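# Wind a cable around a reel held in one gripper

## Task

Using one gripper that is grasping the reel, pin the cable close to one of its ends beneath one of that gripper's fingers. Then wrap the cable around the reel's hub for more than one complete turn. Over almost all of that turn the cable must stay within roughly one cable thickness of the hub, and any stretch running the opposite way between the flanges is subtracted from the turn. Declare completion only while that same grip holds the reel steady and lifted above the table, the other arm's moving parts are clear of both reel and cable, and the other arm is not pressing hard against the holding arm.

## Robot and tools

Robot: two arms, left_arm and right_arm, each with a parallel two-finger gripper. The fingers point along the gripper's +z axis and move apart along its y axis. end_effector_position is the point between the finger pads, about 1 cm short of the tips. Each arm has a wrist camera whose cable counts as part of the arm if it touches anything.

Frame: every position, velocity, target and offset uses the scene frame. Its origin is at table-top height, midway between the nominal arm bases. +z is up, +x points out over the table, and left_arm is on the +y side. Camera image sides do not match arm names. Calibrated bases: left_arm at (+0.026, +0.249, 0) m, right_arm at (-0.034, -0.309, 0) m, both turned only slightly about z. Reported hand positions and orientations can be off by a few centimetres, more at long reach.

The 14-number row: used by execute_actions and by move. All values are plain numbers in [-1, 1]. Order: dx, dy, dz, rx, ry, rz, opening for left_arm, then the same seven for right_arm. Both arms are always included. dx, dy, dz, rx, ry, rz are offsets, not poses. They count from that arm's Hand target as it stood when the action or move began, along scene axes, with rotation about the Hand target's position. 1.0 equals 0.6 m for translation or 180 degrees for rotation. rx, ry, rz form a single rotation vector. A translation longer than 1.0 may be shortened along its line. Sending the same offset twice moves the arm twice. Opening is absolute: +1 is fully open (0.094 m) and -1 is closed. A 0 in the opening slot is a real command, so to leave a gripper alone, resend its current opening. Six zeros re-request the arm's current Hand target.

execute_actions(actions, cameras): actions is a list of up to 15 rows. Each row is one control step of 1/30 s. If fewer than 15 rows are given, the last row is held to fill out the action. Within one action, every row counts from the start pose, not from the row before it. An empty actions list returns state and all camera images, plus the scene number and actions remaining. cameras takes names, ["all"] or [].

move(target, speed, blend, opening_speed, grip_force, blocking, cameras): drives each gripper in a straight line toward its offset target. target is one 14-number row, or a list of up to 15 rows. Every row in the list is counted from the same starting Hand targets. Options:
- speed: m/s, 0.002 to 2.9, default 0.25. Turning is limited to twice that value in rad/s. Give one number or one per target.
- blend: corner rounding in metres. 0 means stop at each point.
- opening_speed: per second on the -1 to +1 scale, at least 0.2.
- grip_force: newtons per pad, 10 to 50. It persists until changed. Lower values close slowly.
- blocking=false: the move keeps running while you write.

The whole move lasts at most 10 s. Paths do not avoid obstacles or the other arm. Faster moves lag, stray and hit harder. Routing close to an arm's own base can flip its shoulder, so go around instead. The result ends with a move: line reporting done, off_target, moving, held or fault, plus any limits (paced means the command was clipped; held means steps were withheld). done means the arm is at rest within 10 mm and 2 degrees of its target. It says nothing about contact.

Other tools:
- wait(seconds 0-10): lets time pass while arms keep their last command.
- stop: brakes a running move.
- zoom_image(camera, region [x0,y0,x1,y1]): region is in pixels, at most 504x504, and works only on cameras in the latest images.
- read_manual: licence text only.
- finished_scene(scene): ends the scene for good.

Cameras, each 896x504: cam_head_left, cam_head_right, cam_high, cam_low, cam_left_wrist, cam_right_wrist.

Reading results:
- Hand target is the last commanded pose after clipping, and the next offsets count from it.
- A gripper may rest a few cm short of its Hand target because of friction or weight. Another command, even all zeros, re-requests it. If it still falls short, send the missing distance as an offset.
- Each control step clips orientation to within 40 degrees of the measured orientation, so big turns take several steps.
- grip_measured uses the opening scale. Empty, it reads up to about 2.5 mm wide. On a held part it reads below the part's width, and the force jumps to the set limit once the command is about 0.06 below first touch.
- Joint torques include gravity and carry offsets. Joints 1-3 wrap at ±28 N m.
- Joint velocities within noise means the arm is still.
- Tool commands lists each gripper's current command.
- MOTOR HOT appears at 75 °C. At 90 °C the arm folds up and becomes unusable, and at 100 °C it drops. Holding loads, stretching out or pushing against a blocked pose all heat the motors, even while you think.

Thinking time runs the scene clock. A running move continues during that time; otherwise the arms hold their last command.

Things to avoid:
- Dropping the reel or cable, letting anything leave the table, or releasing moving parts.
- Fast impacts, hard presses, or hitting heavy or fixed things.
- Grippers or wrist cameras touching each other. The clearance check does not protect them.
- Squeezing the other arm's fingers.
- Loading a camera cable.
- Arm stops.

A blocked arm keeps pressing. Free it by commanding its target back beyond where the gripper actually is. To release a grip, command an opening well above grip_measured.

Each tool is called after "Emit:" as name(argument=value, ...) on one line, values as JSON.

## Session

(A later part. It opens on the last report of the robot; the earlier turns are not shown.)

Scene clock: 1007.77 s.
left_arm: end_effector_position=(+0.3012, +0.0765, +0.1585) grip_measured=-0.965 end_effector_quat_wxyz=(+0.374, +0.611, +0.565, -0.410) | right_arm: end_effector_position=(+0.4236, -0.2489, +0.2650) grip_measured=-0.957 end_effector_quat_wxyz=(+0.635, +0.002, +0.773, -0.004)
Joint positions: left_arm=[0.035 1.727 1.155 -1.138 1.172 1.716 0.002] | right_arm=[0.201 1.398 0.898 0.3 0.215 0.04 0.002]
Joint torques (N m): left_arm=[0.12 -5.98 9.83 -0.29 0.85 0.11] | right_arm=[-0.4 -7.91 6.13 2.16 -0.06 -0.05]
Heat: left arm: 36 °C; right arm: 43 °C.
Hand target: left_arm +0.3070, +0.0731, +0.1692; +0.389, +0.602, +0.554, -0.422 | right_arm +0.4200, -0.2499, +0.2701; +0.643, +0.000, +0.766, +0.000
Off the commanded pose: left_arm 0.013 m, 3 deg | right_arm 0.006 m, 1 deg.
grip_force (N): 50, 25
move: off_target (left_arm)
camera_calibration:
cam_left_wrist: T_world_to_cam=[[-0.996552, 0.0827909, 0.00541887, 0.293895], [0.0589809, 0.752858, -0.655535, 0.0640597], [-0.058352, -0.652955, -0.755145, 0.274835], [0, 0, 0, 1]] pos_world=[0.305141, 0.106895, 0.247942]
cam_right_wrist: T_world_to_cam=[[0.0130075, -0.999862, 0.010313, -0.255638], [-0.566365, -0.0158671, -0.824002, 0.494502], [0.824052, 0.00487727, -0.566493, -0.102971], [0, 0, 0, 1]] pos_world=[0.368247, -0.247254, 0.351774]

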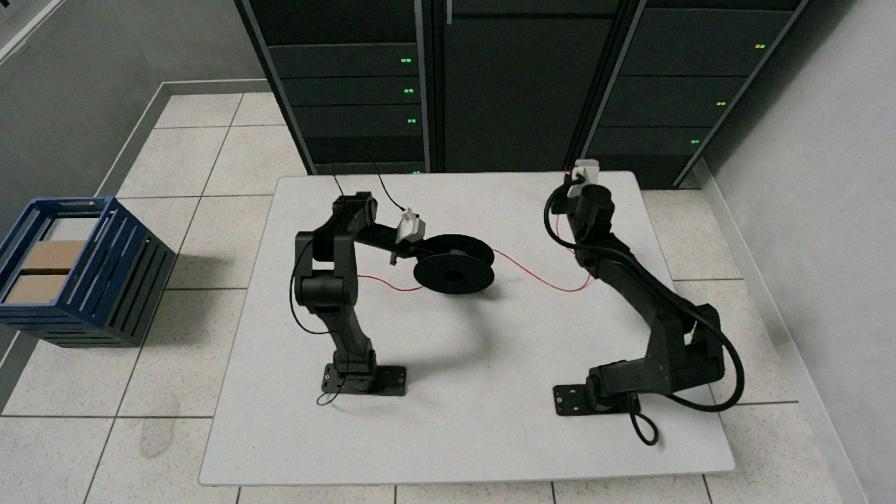

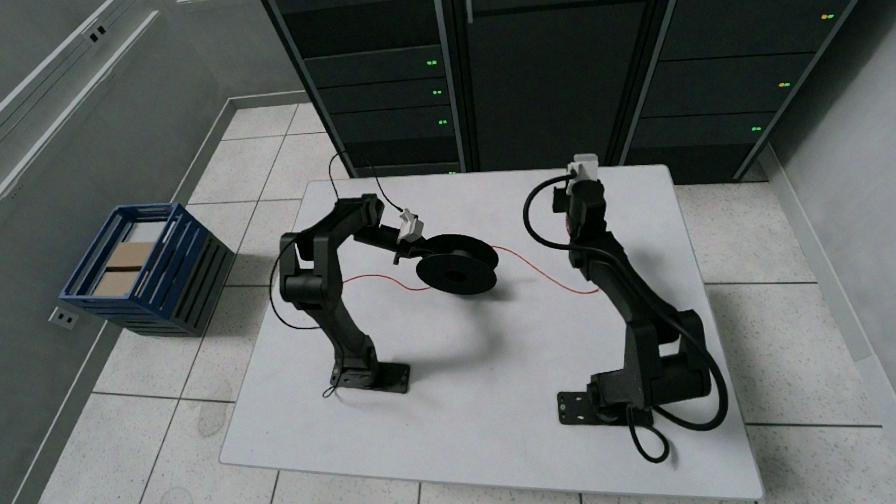

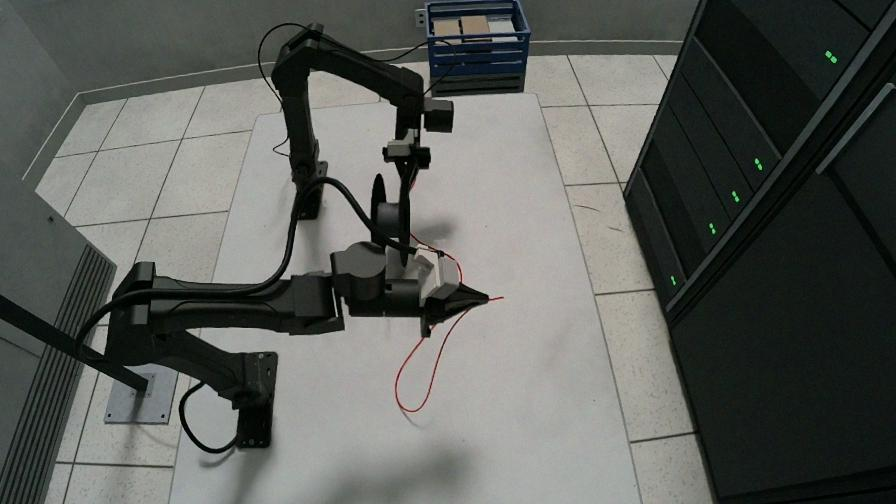

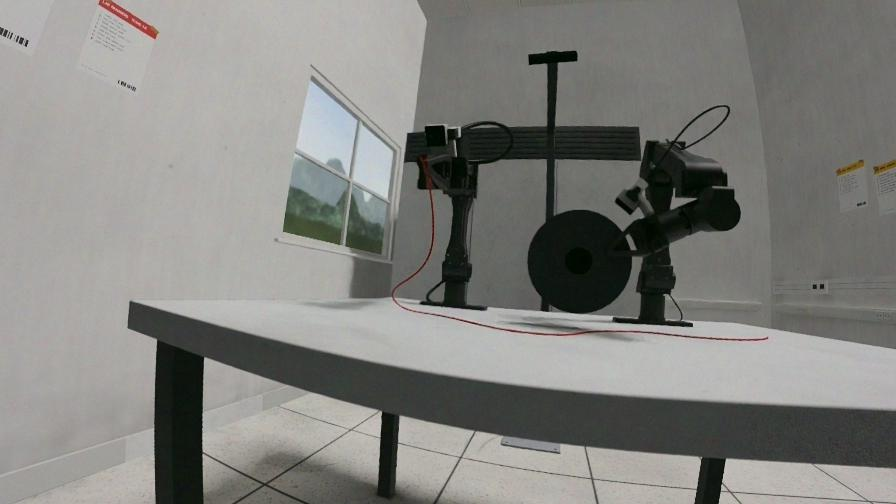

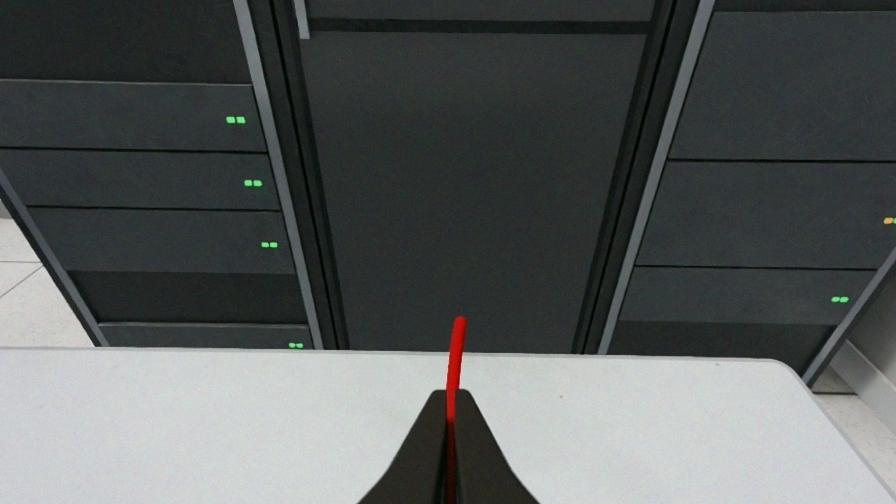

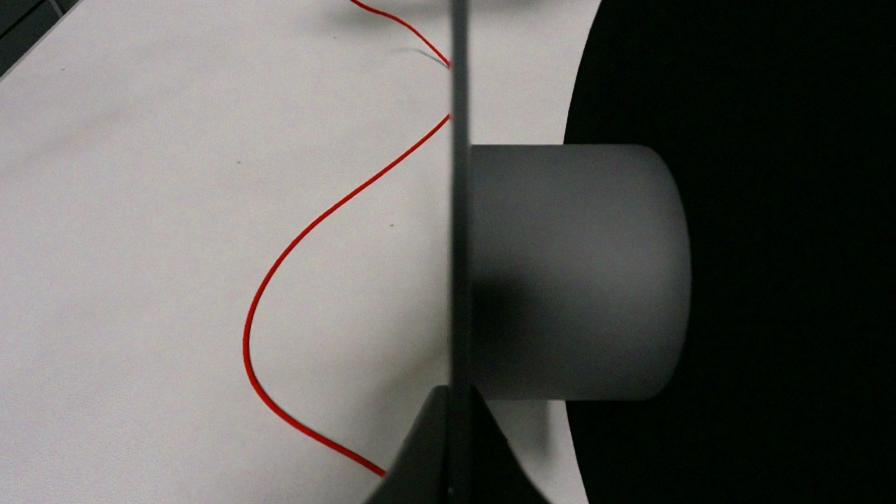

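Emit:
move(target=[0.0183, -0.175, -0.02, -0.0443, -0.0017, 0.0847, -1, 0, 0, 0, 0, 0, 0, -1], speed=0.15, cameras=["all"])

Scene clock: 1046.77 s.
left_arm: end_effector_position=(+0.3238, -0.0303, +0.1547) grip_measured=-0.965 end_effector_quat_wxyz=(+0.481, +0.494, +0.606, -0.398) | right_arm: end_effector_position=(+0.4236, -0.2488, +0.2650) grip_measured=-0.957 end_effector_quat_wxyz=(+0.635, +0.002, +0.773, -0.003)
Joint positions: left_arm=[-0.328 1.591 0.658 0.544 0.949 0.315 0.002] | right_arm=[0.201 1.398 0.898 0.3 0.215 0.04 0.002]
Joint torques (N m): left_arm=[-0.46 -7.54 5.82 1.61 0.22 -0.06] | right_arm=[-0.4 -7.9 6.13 2.17 -0.1 -0.02]
Heat: left arm: 36 °C; right arm: 50 °C.
Hand target: left_arm +0.3181, -0.0318, +0.1573; +0.484, +0.496, +0.598, -0.403 | right_arm +0.4200, -0.2499, +0.2701; +0.643, +0.000, +0.766, +0.000
Off the commanded pose: left_arm 0.006 m, 1 deg | right_arm 0.006 m, 1 deg.
grip_force (N): 50, 25
move: done
camera_calibration:
cam_left_wrist: T_world_to_cam=[[-0.980527, -0.196273, 0.00660531, 0.311372], [-0.129157, 0.619168, -0.774564, 0.215928], [0.147936, -0.760334, -0.632461, 0.114393], [0, 0, 0, 1]] pos_world=[0.316275, 0.0143948, 0.237542]
cam_right_wrist: T_world_to_cam=[[0.0137534, -0.999854, 0.0101538, -0.255758], [-0.566399, -0.0161587, -0.823973, 0.494433], [0.824016, 0.00558128, -0.566538, -0.102767], [0, 0, 0, 1]] pos_world=[0.368246, -0.247158, 0.351775]

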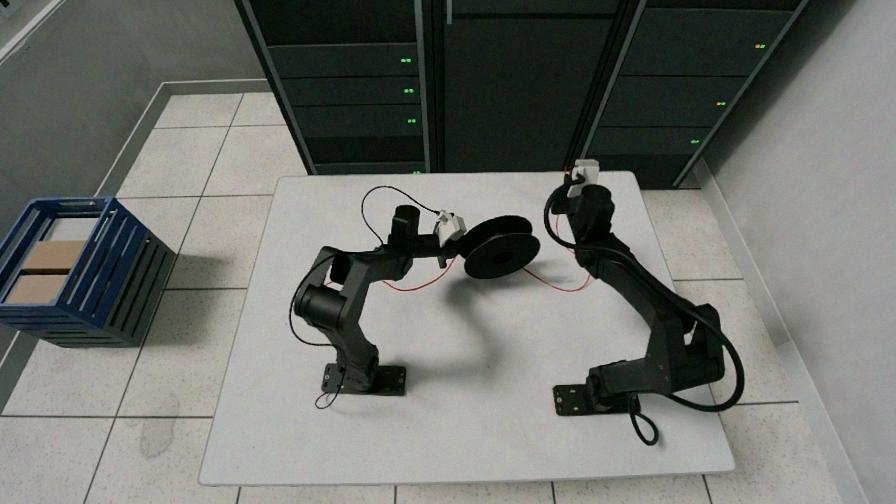

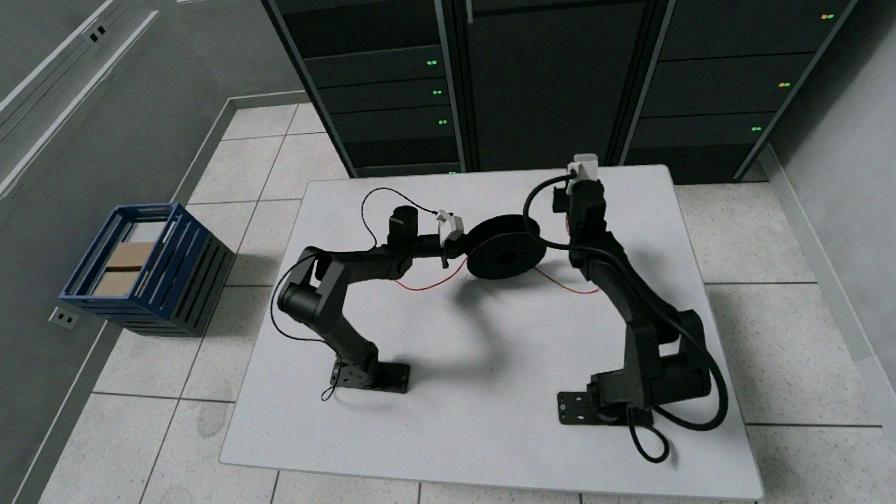

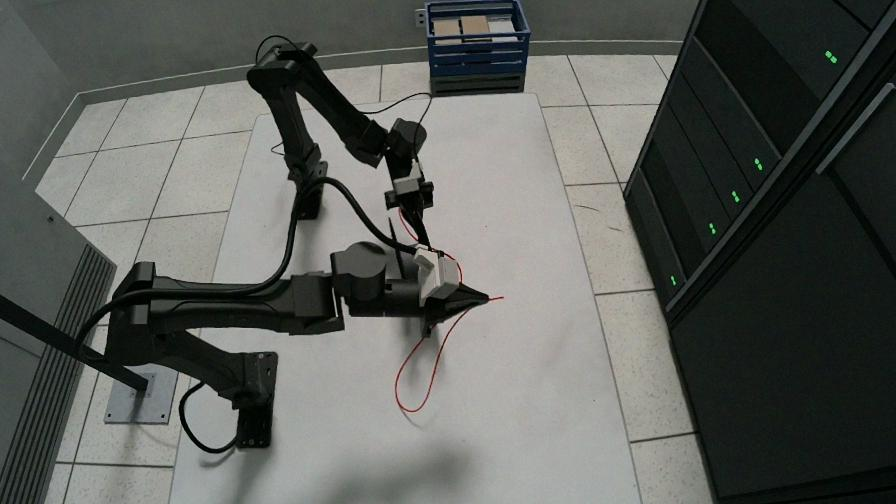

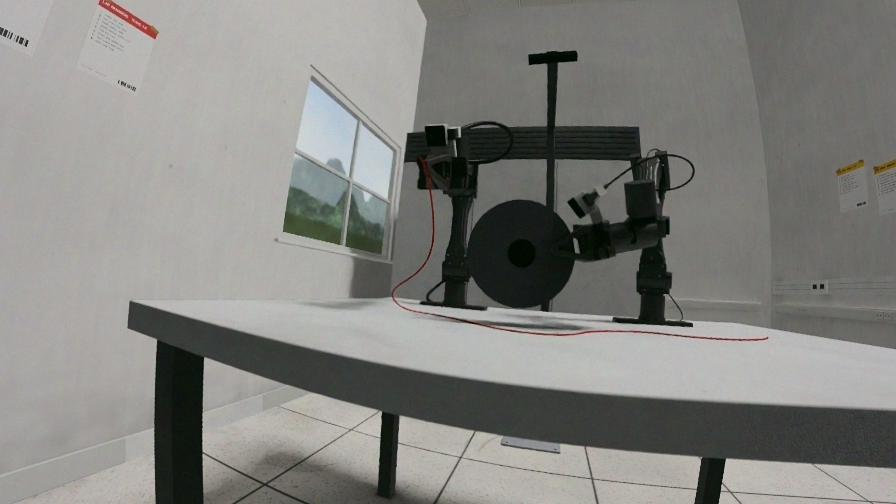

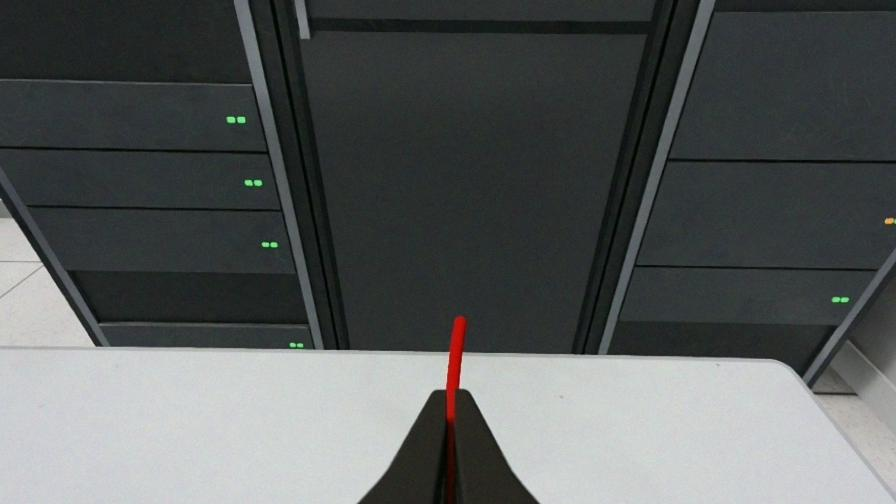

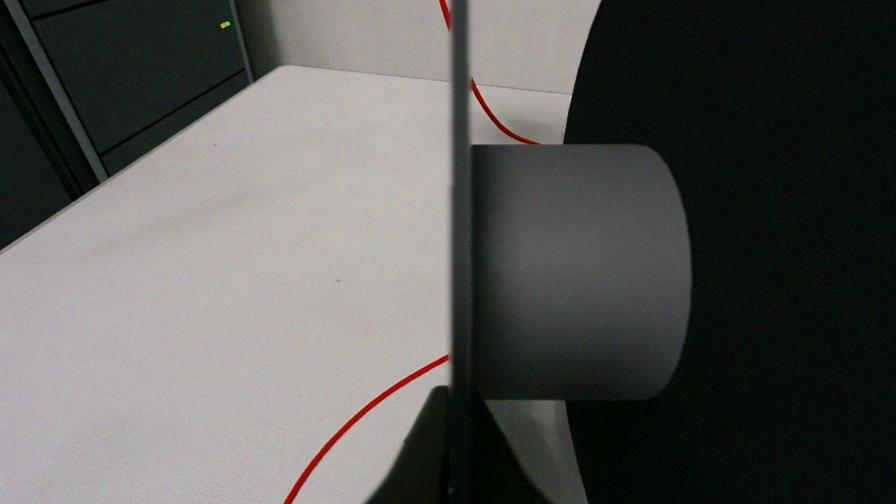

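Emit:
move(target=[0, 0, -0.068, 0, 0, 0, -1, 0, 0, 0, 0, 0, 0, -1], speed=0.06, cameras=["cam_low", "cam_right_wrist", "cam_left_wrist"])

Emit:
zoom_image(camera="cam_low", region=[440, 180, 620, 340])

Scene clock: 1073.57 s.
left_arm: end_effector_position=(+0.3235, -0.0303, +0.1206) grip_measured=-0.965 end_effector_quat_wxyz=(+0.488, +0.495, +0.600, -0.396) | right_arm: end_effector_position=(+0.4236, -0.2488, +0.2650) grip_measured=-0.957 end_effector_quat_wxyz=(+0.635, +0.002, +0.773, -0.003)
Joint positions: left_arm=[-0.328 1.718 0.59 0.758 0.95 0.314 0.002] | right_arm=[0.201 1.398 0.898 0.3 0.215 0.04 0.002]
Joint torques (N m): left_arm=[-0.49 -5.9 5.27 1.64 0.24 -0.06] | right_arm=[-0.4 -7.94 6.15 2.17 -0.1 -0.03]
Heat: left arm: 35 °C; right arm: 52 °C.
Hand target: left_arm +0.3181, -0.0318, +0.1164; +0.484, +0.496, +0.598, -0.403 | right_arm +0.4200, -0.2499, +0.2701; +0.643, +0.000, +0.766, +0.000
Off the commanded pose: left_arm 0.007 m, 1 deg | right_arm 0.006 m, 1 deg.
grip_force (N): 50, 25
move: done
camera_calibration:
cam_left_wrist: T_world_to_cam=[[-0.980538, -0.196132, -0.00875127, 0.313219], [-0.115663, 0.61311, -0.781485, 0.18568], [0.15864, -0.765264, -0.623863, 0.0883352], [0, 0, 0, 1]] pos_world=[0.314586, 0.0151896, 0.202957]
cam_right_wrist: T_world_to_cam=[[0.0137534, -0.999854, 0.0101538, -0.255758], [-0.566399, -0.0161587, -0.823973, 0.494433], [0.824016, 0.00558128, -0.566538, -0.102767], [0, 0, 0, 1]] pos_world=[0.368246, -0.247158, 0.351775]
Images, in order (width x height): cam_low 896x504, cam_left_wrist 896x504, cam_right_wrist 896x504.

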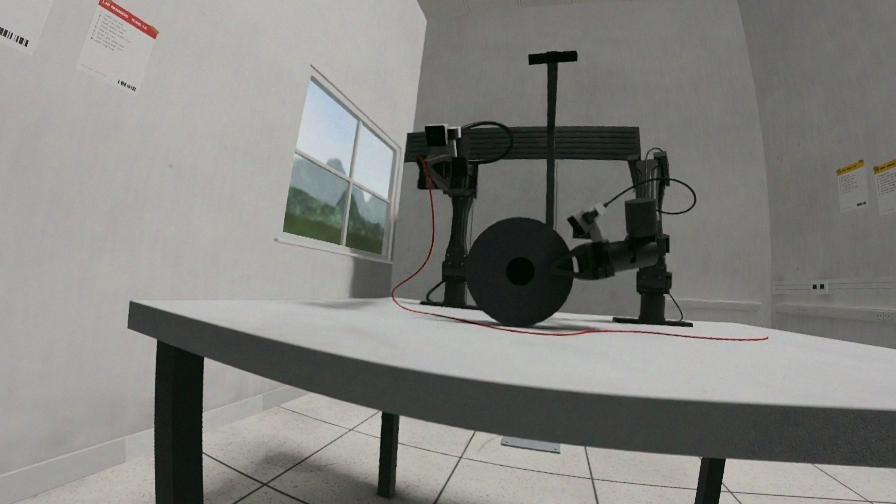

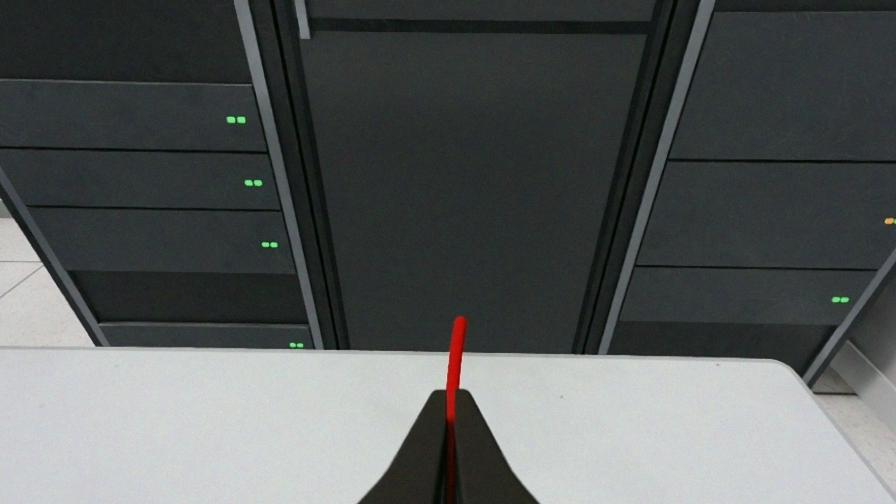

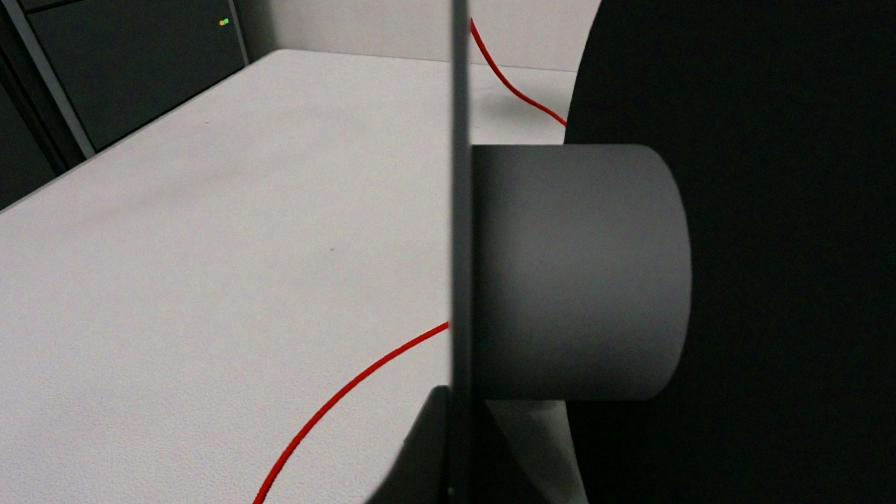

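Scaled by 2.800 from the camera's 896x504 image, which has a finer 1280x720 frame.

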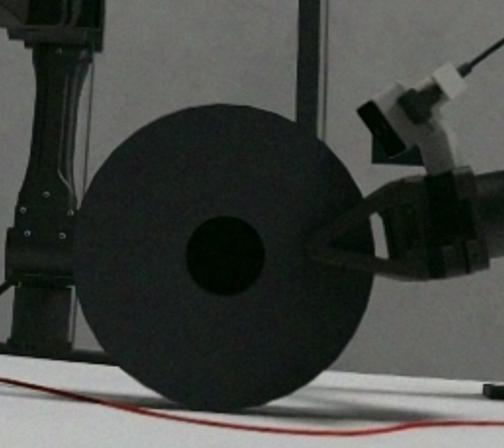

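Emit:
move(target=[0, 0, -0.01, 0, 0, 0, -1, 0, 0, 0, 0, 0, 0, -1], speed=0.03, cameras=["cam_low"])

Emit:
zoom_image(camera="cam_low", region=[440, 260, 620, 340])

Scene clock: 1078.20 s.
left_arm: end_effector_position=(+0.3244, -0.0306, +0.1172) grip_measured=-0.965 end_effector_quat_wxyz=(+0.492, +0.495, +0.597, -0.395) | right_arm: end_effector_position=(+0.4236, -0.2488, +0.2650) grip_measured=-0.957 end_effector_quat_wxyz=(+0.635, +0.002, +0.773, -0.003)
Joint positions: left_arm=[-0.328 1.741 0.584 0.8 0.95 0.311 0.002] | right_arm=[0.201 1.398 0.898 0.3 0.215 0.04 0.002]
Joint torques (N m): left_arm=[-0.39 -5.63 4.85 1.5 0.17 -0.02] | right_arm=[-0.43 -7.94 6.16 2.17 -0.1 -0.03]
Heat: left arm: 34 °C; right arm: 52 °C.
Hand target: left_arm +0.3181, -0.0318, +0.1104; +0.484, +0.496, +0.598, -0.403 | right_arm +0.4200, -0.2499, +0.2701; +0.643, +0.000, +0.766, +0.000
Off the commanded pose: left_arm 0.009 m, 1 deg | right_arm 0.006 m, 1 deg.
grip_force (N): 50, 25
move: done
Images, in order (width x height): cam_low 896x504.

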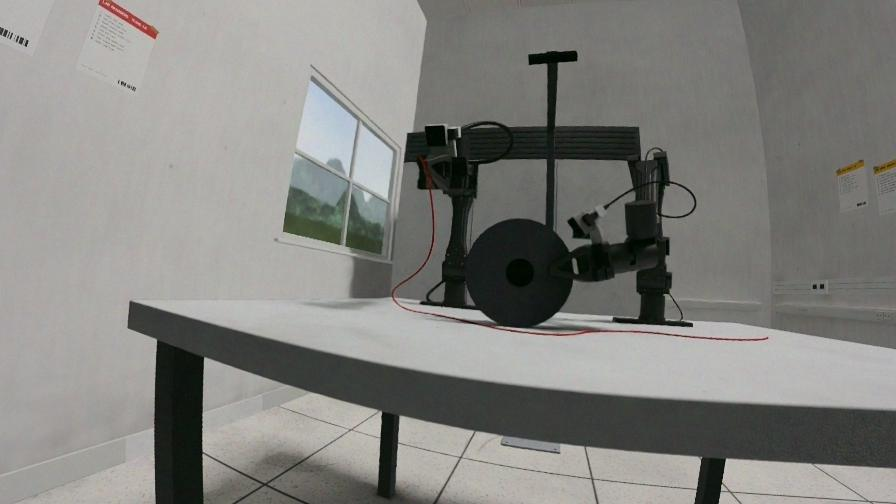

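Scaled by 2.800 from the camera's 896x504 image, which has a finer 1280x720 frame.

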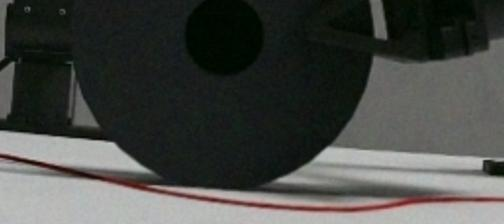

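Emit:
move(target=[[0, 0, 0, 0, 0, 0, 0.2, 0, 0, 0, 0, 0, 0, -1], [-0.0425, 0.2077, 0.044, 0, 0, 0, 0.2, 0, 0, 0, 0, 0, 0, -1]], speed=0.12, opening_speed=0.6, cameras=["all"])

Scene clock: 1299.57 s.
left_arm: end_effector_position=(+0.2885, +0.0921, +0.1316) grip_measured=+0.197 end_effector_quat_wxyz=(+0.481, +0.494, +0.605, -0.399) | right_arm: end_effector_position=(+0.4236, -0.2488, +0.2650) grip_measured=-0.957 end_effector_quat_wxyz=(+0.635, +0.002, +0.773, -0.003)
Joint positions: left_arm=[0.125 1.461 0.589 -0.18 1.315 1.03 0.056] | right_arm=[0.201 1.398 0.898 0.3 0.215 0.04 0.002]
Joint torques (N m): left_arm=[0.46 -3.74 9.31 0.52 0.57 0.21] | right_arm=[-0.42 -7.94 6.16 2.17 -0.11 -0.03]
Heat: left arm: 40 °C; right arm: 58 °C.
Hand target: left_arm +0.2926, +0.0928, +0.1369; +0.484, +0.496, +0.598, -0.403 | right_arm +0.4200, -0.2499, +0.2701; +0.643, +0.000, +0.766, +0.000
Off the commanded pose: left_arm 0.007 m, 1 deg | right_arm 0.006 m, 1 deg.
grip_force (N): 50, 25
move: done
camera_calibration:
cam_left_wrist: T_world_to_cam=[[-0.981184, -0.19293, 0.0075127, 0.300699], [-0.127438, 0.617899, -0.775861, 0.117564], [0.145045, -0.76222, -0.630859, 0.19892], [0, 0, 0, 1]] pos_world=[0.28117, 0.136992, 0.214445]
cam_right_wrist: T_world_to_cam=[[0.0137534, -0.999854, 0.0101538, -0.255758], [-0.566399, -0.0161587, -0.823973, 0.494433], [0.824016, 0.00558128, -0.566538, -0.102767], [0, 0, 0, 1]] pos_world=[0.368246, -0.247158, 0.351775]

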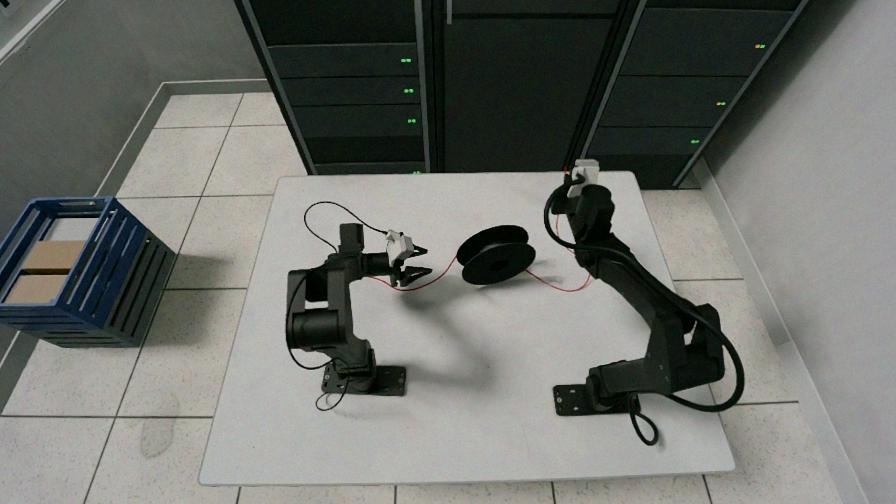

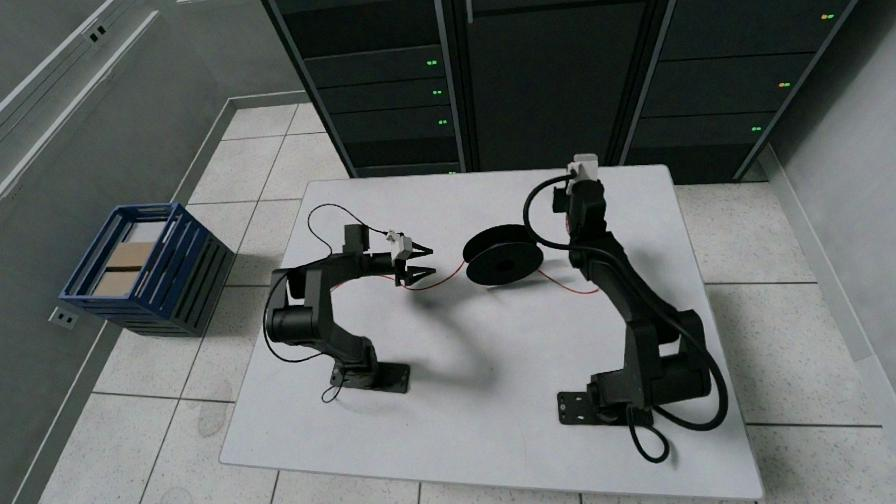

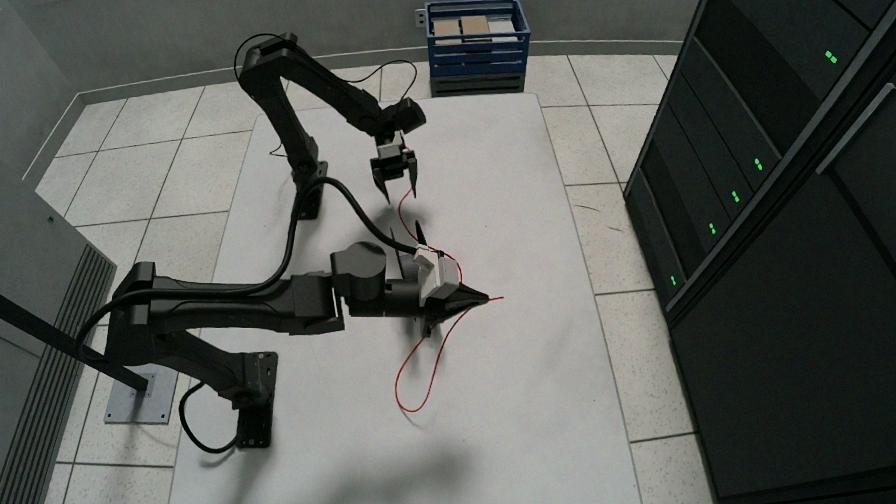

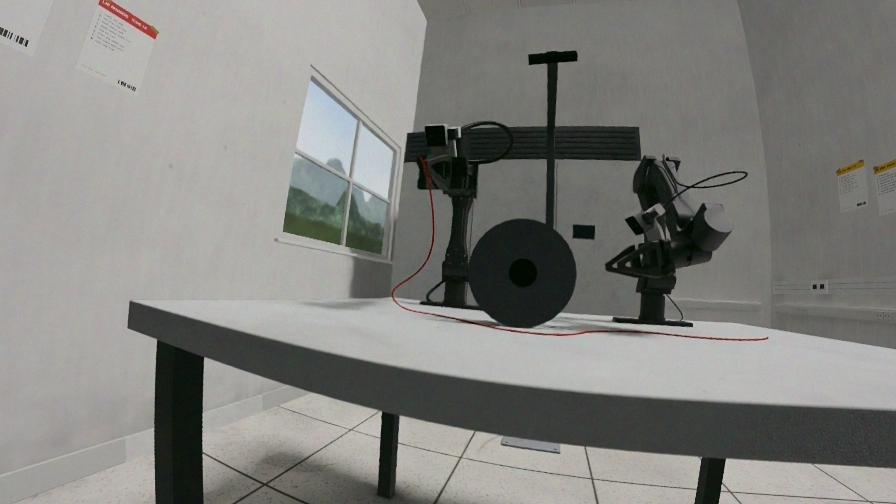

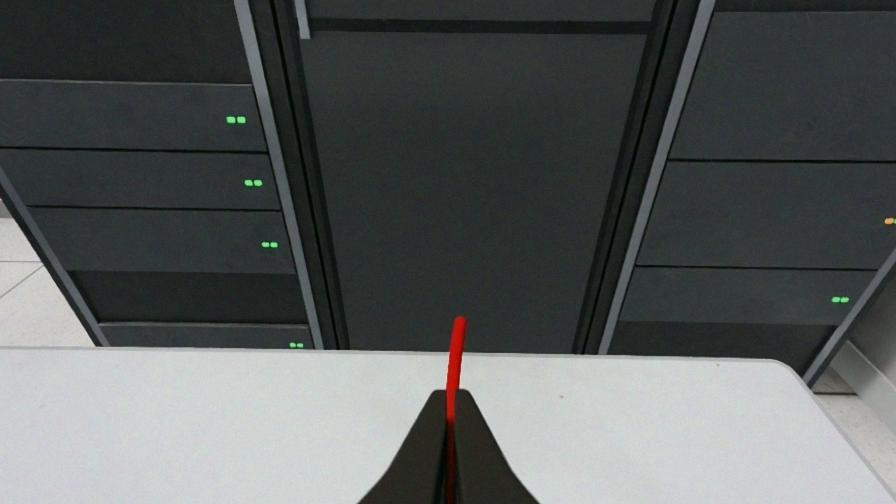

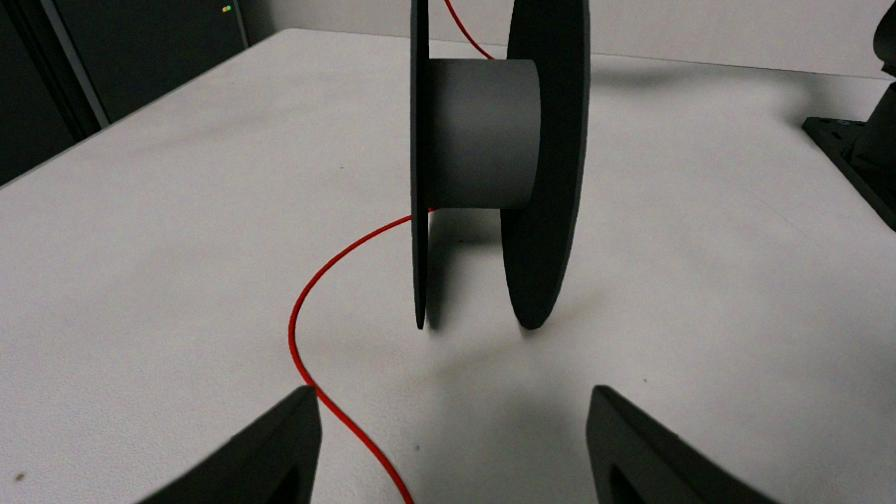

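Emit:
move(target=[[0, 0, 0, 0, 0, 0, 0.2, 0.05, 0.2167, 0.0333, 0, 0, 0.0556, -1], [0, 0, 0, 0, 0, 0, 0.2, 0.0333, 0.4667, 0.0167, 0, 0, 0.12, -1], [0, 0, 0, 0, 0, 0, 0.2, -0.125, 0.5, -0.0167, 0, 0, 0.139, -1], [0, 0, 0, 0, 0, 0, 0.2, -0.1817, 0.45, -0.0335, -0.0175, 0.0651, 0.1661, -1]], speed=0.2, blend=[0.05, 0.05, 0.03, 0], cameras=["all"])

Scene clock: 1337.50 s.
left_arm: end_effector_position=(+0.2877, +0.0920, +0.1311) grip_measured=+0.197 end_effector_quat_wxyz=(+0.480, +0.495, +0.605, -0.400) | right_arm: end_effector_position=(+0.3128, +0.0237, +0.2437) grip_measured=-0.958 end_effector_quat_wxyz=(+0.537, -0.221, +0.803, +0.137)
Joint positions: left_arm=[0.125 1.461 0.589 -0.188 1.315 1.036 0.056] | right_arm=[0.877 1.527 1.127 -0.022 0.34 0.13 0.002]
Joint torques (N m): left_arm=[0.46 -3.49 9.69 0.54 0.61 0.18] | right_arm=[-0.38 -9.44 6.67 1.88 0 0.09]
Heat: left arm: 36 °C; right arm: 58 °C.
Hand target: left_arm +0.2926, +0.0928, +0.1369; +0.484, +0.496, +0.597, -0.403 | right_arm +0.3109, +0.0200, +0.2499; +0.540, -0.215, +0.801, +0.145
Off the commanded pose: left_arm 0.008 m, 1 deg | right_arm 0.008 m, 1 deg.
grip_force (N): 50, 25
move: done; blend cut to 0.0496 m at target 2
camera_calibration:
cam_left_wrist: T_world_to_cam=[[-0.981453, -0.191503, 0.00873651, 0.29971], [-0.127623, 0.618701, -0.775191, 0.116958], [0.143046, -0.761929, -0.631666, 0.199309], [0, 0, 0, 1]] pos_world=[0.280568, 0.136893, 0.213944]
cam_right_wrist: T_world_to_cam=[[0.51963, -0.854152, 0.0202216, -0.145774], [-0.608243, -0.386444, -0.693327, 0.408493], [0.600021, 0.347974, -0.72034, 0.074321], [0, 0, 0, 1]] pos_world=[0.279617, 0.00748482, 0.339703]

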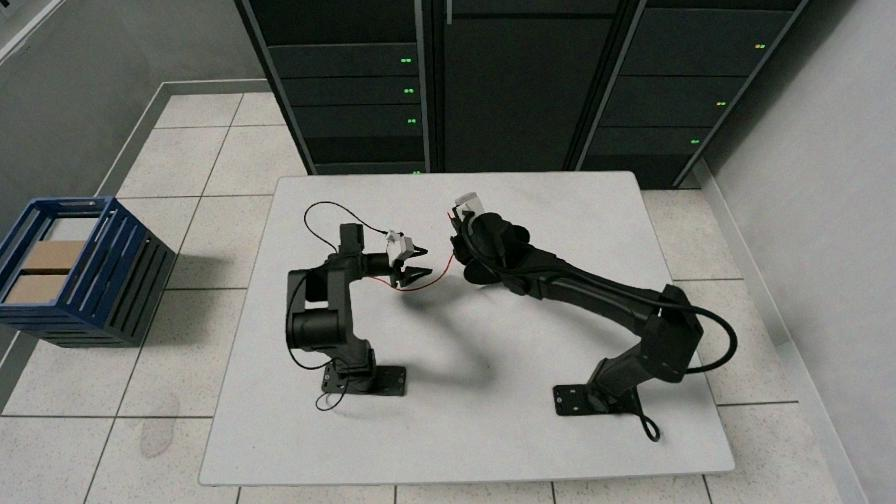

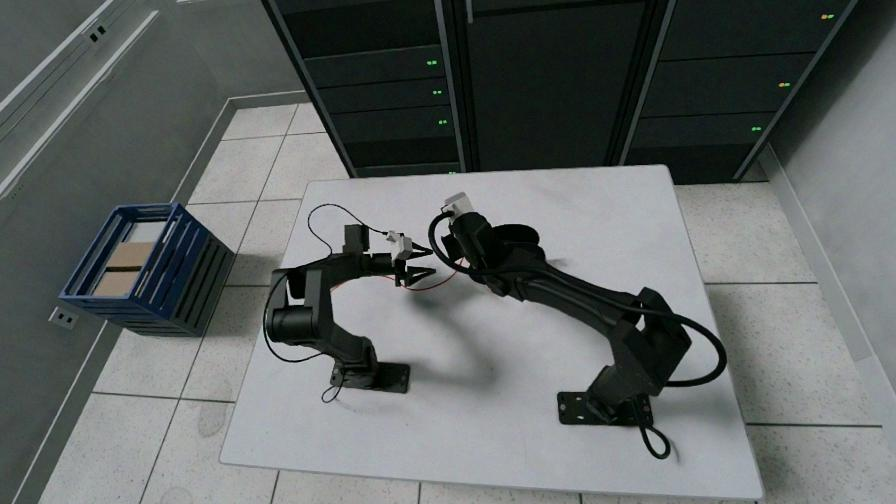

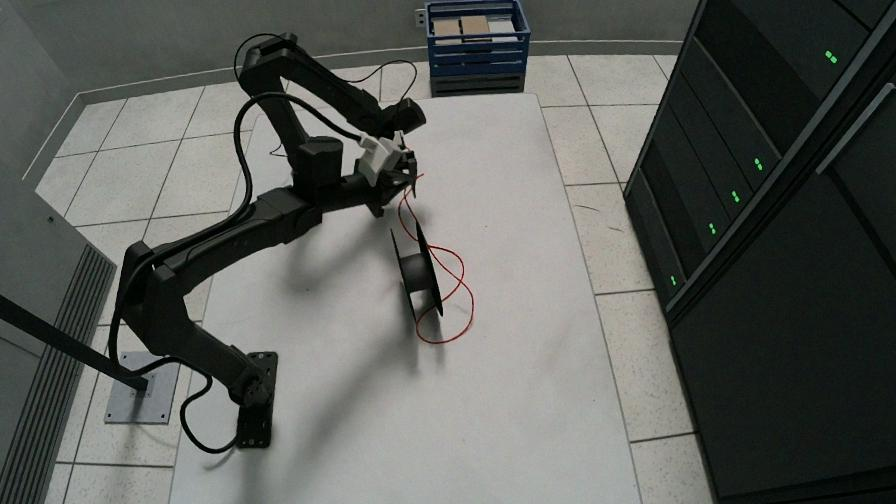

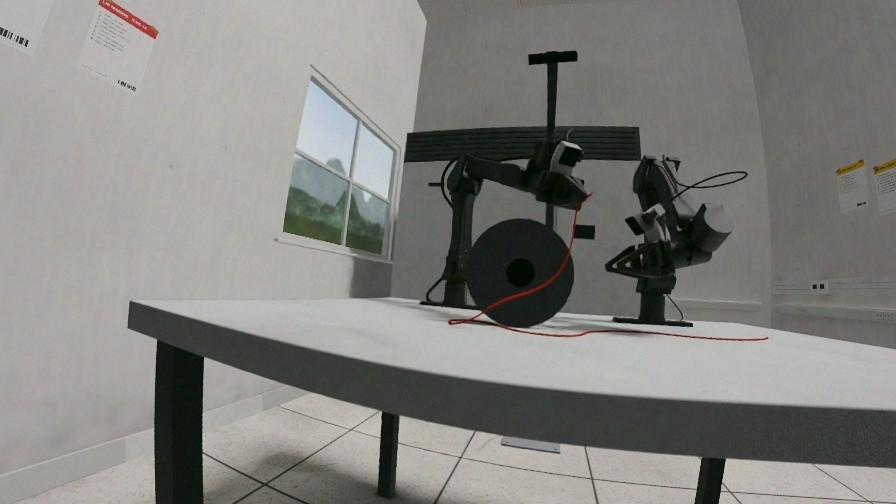

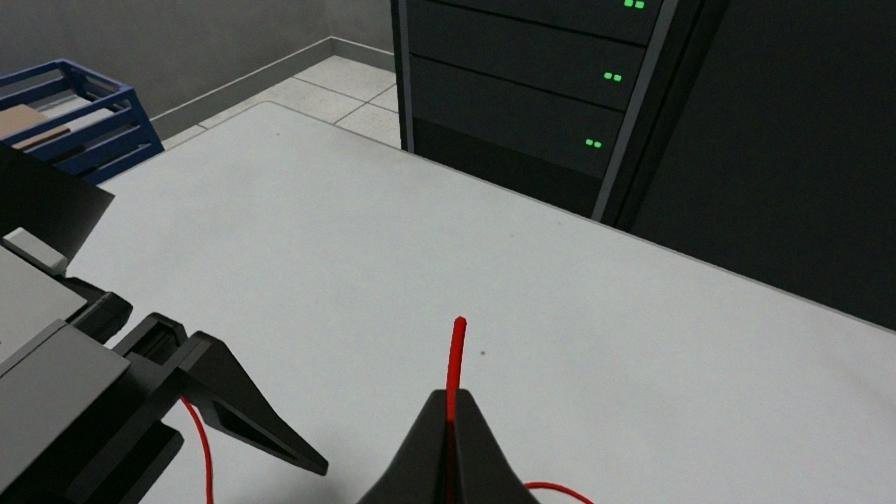

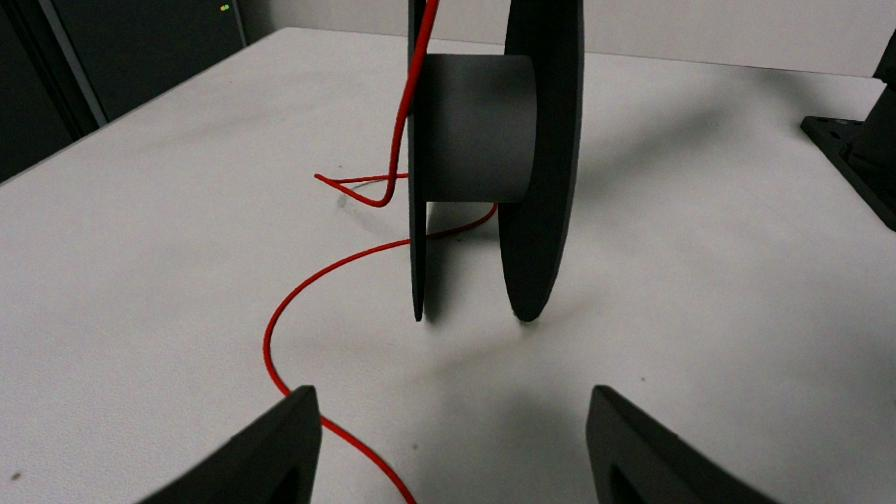

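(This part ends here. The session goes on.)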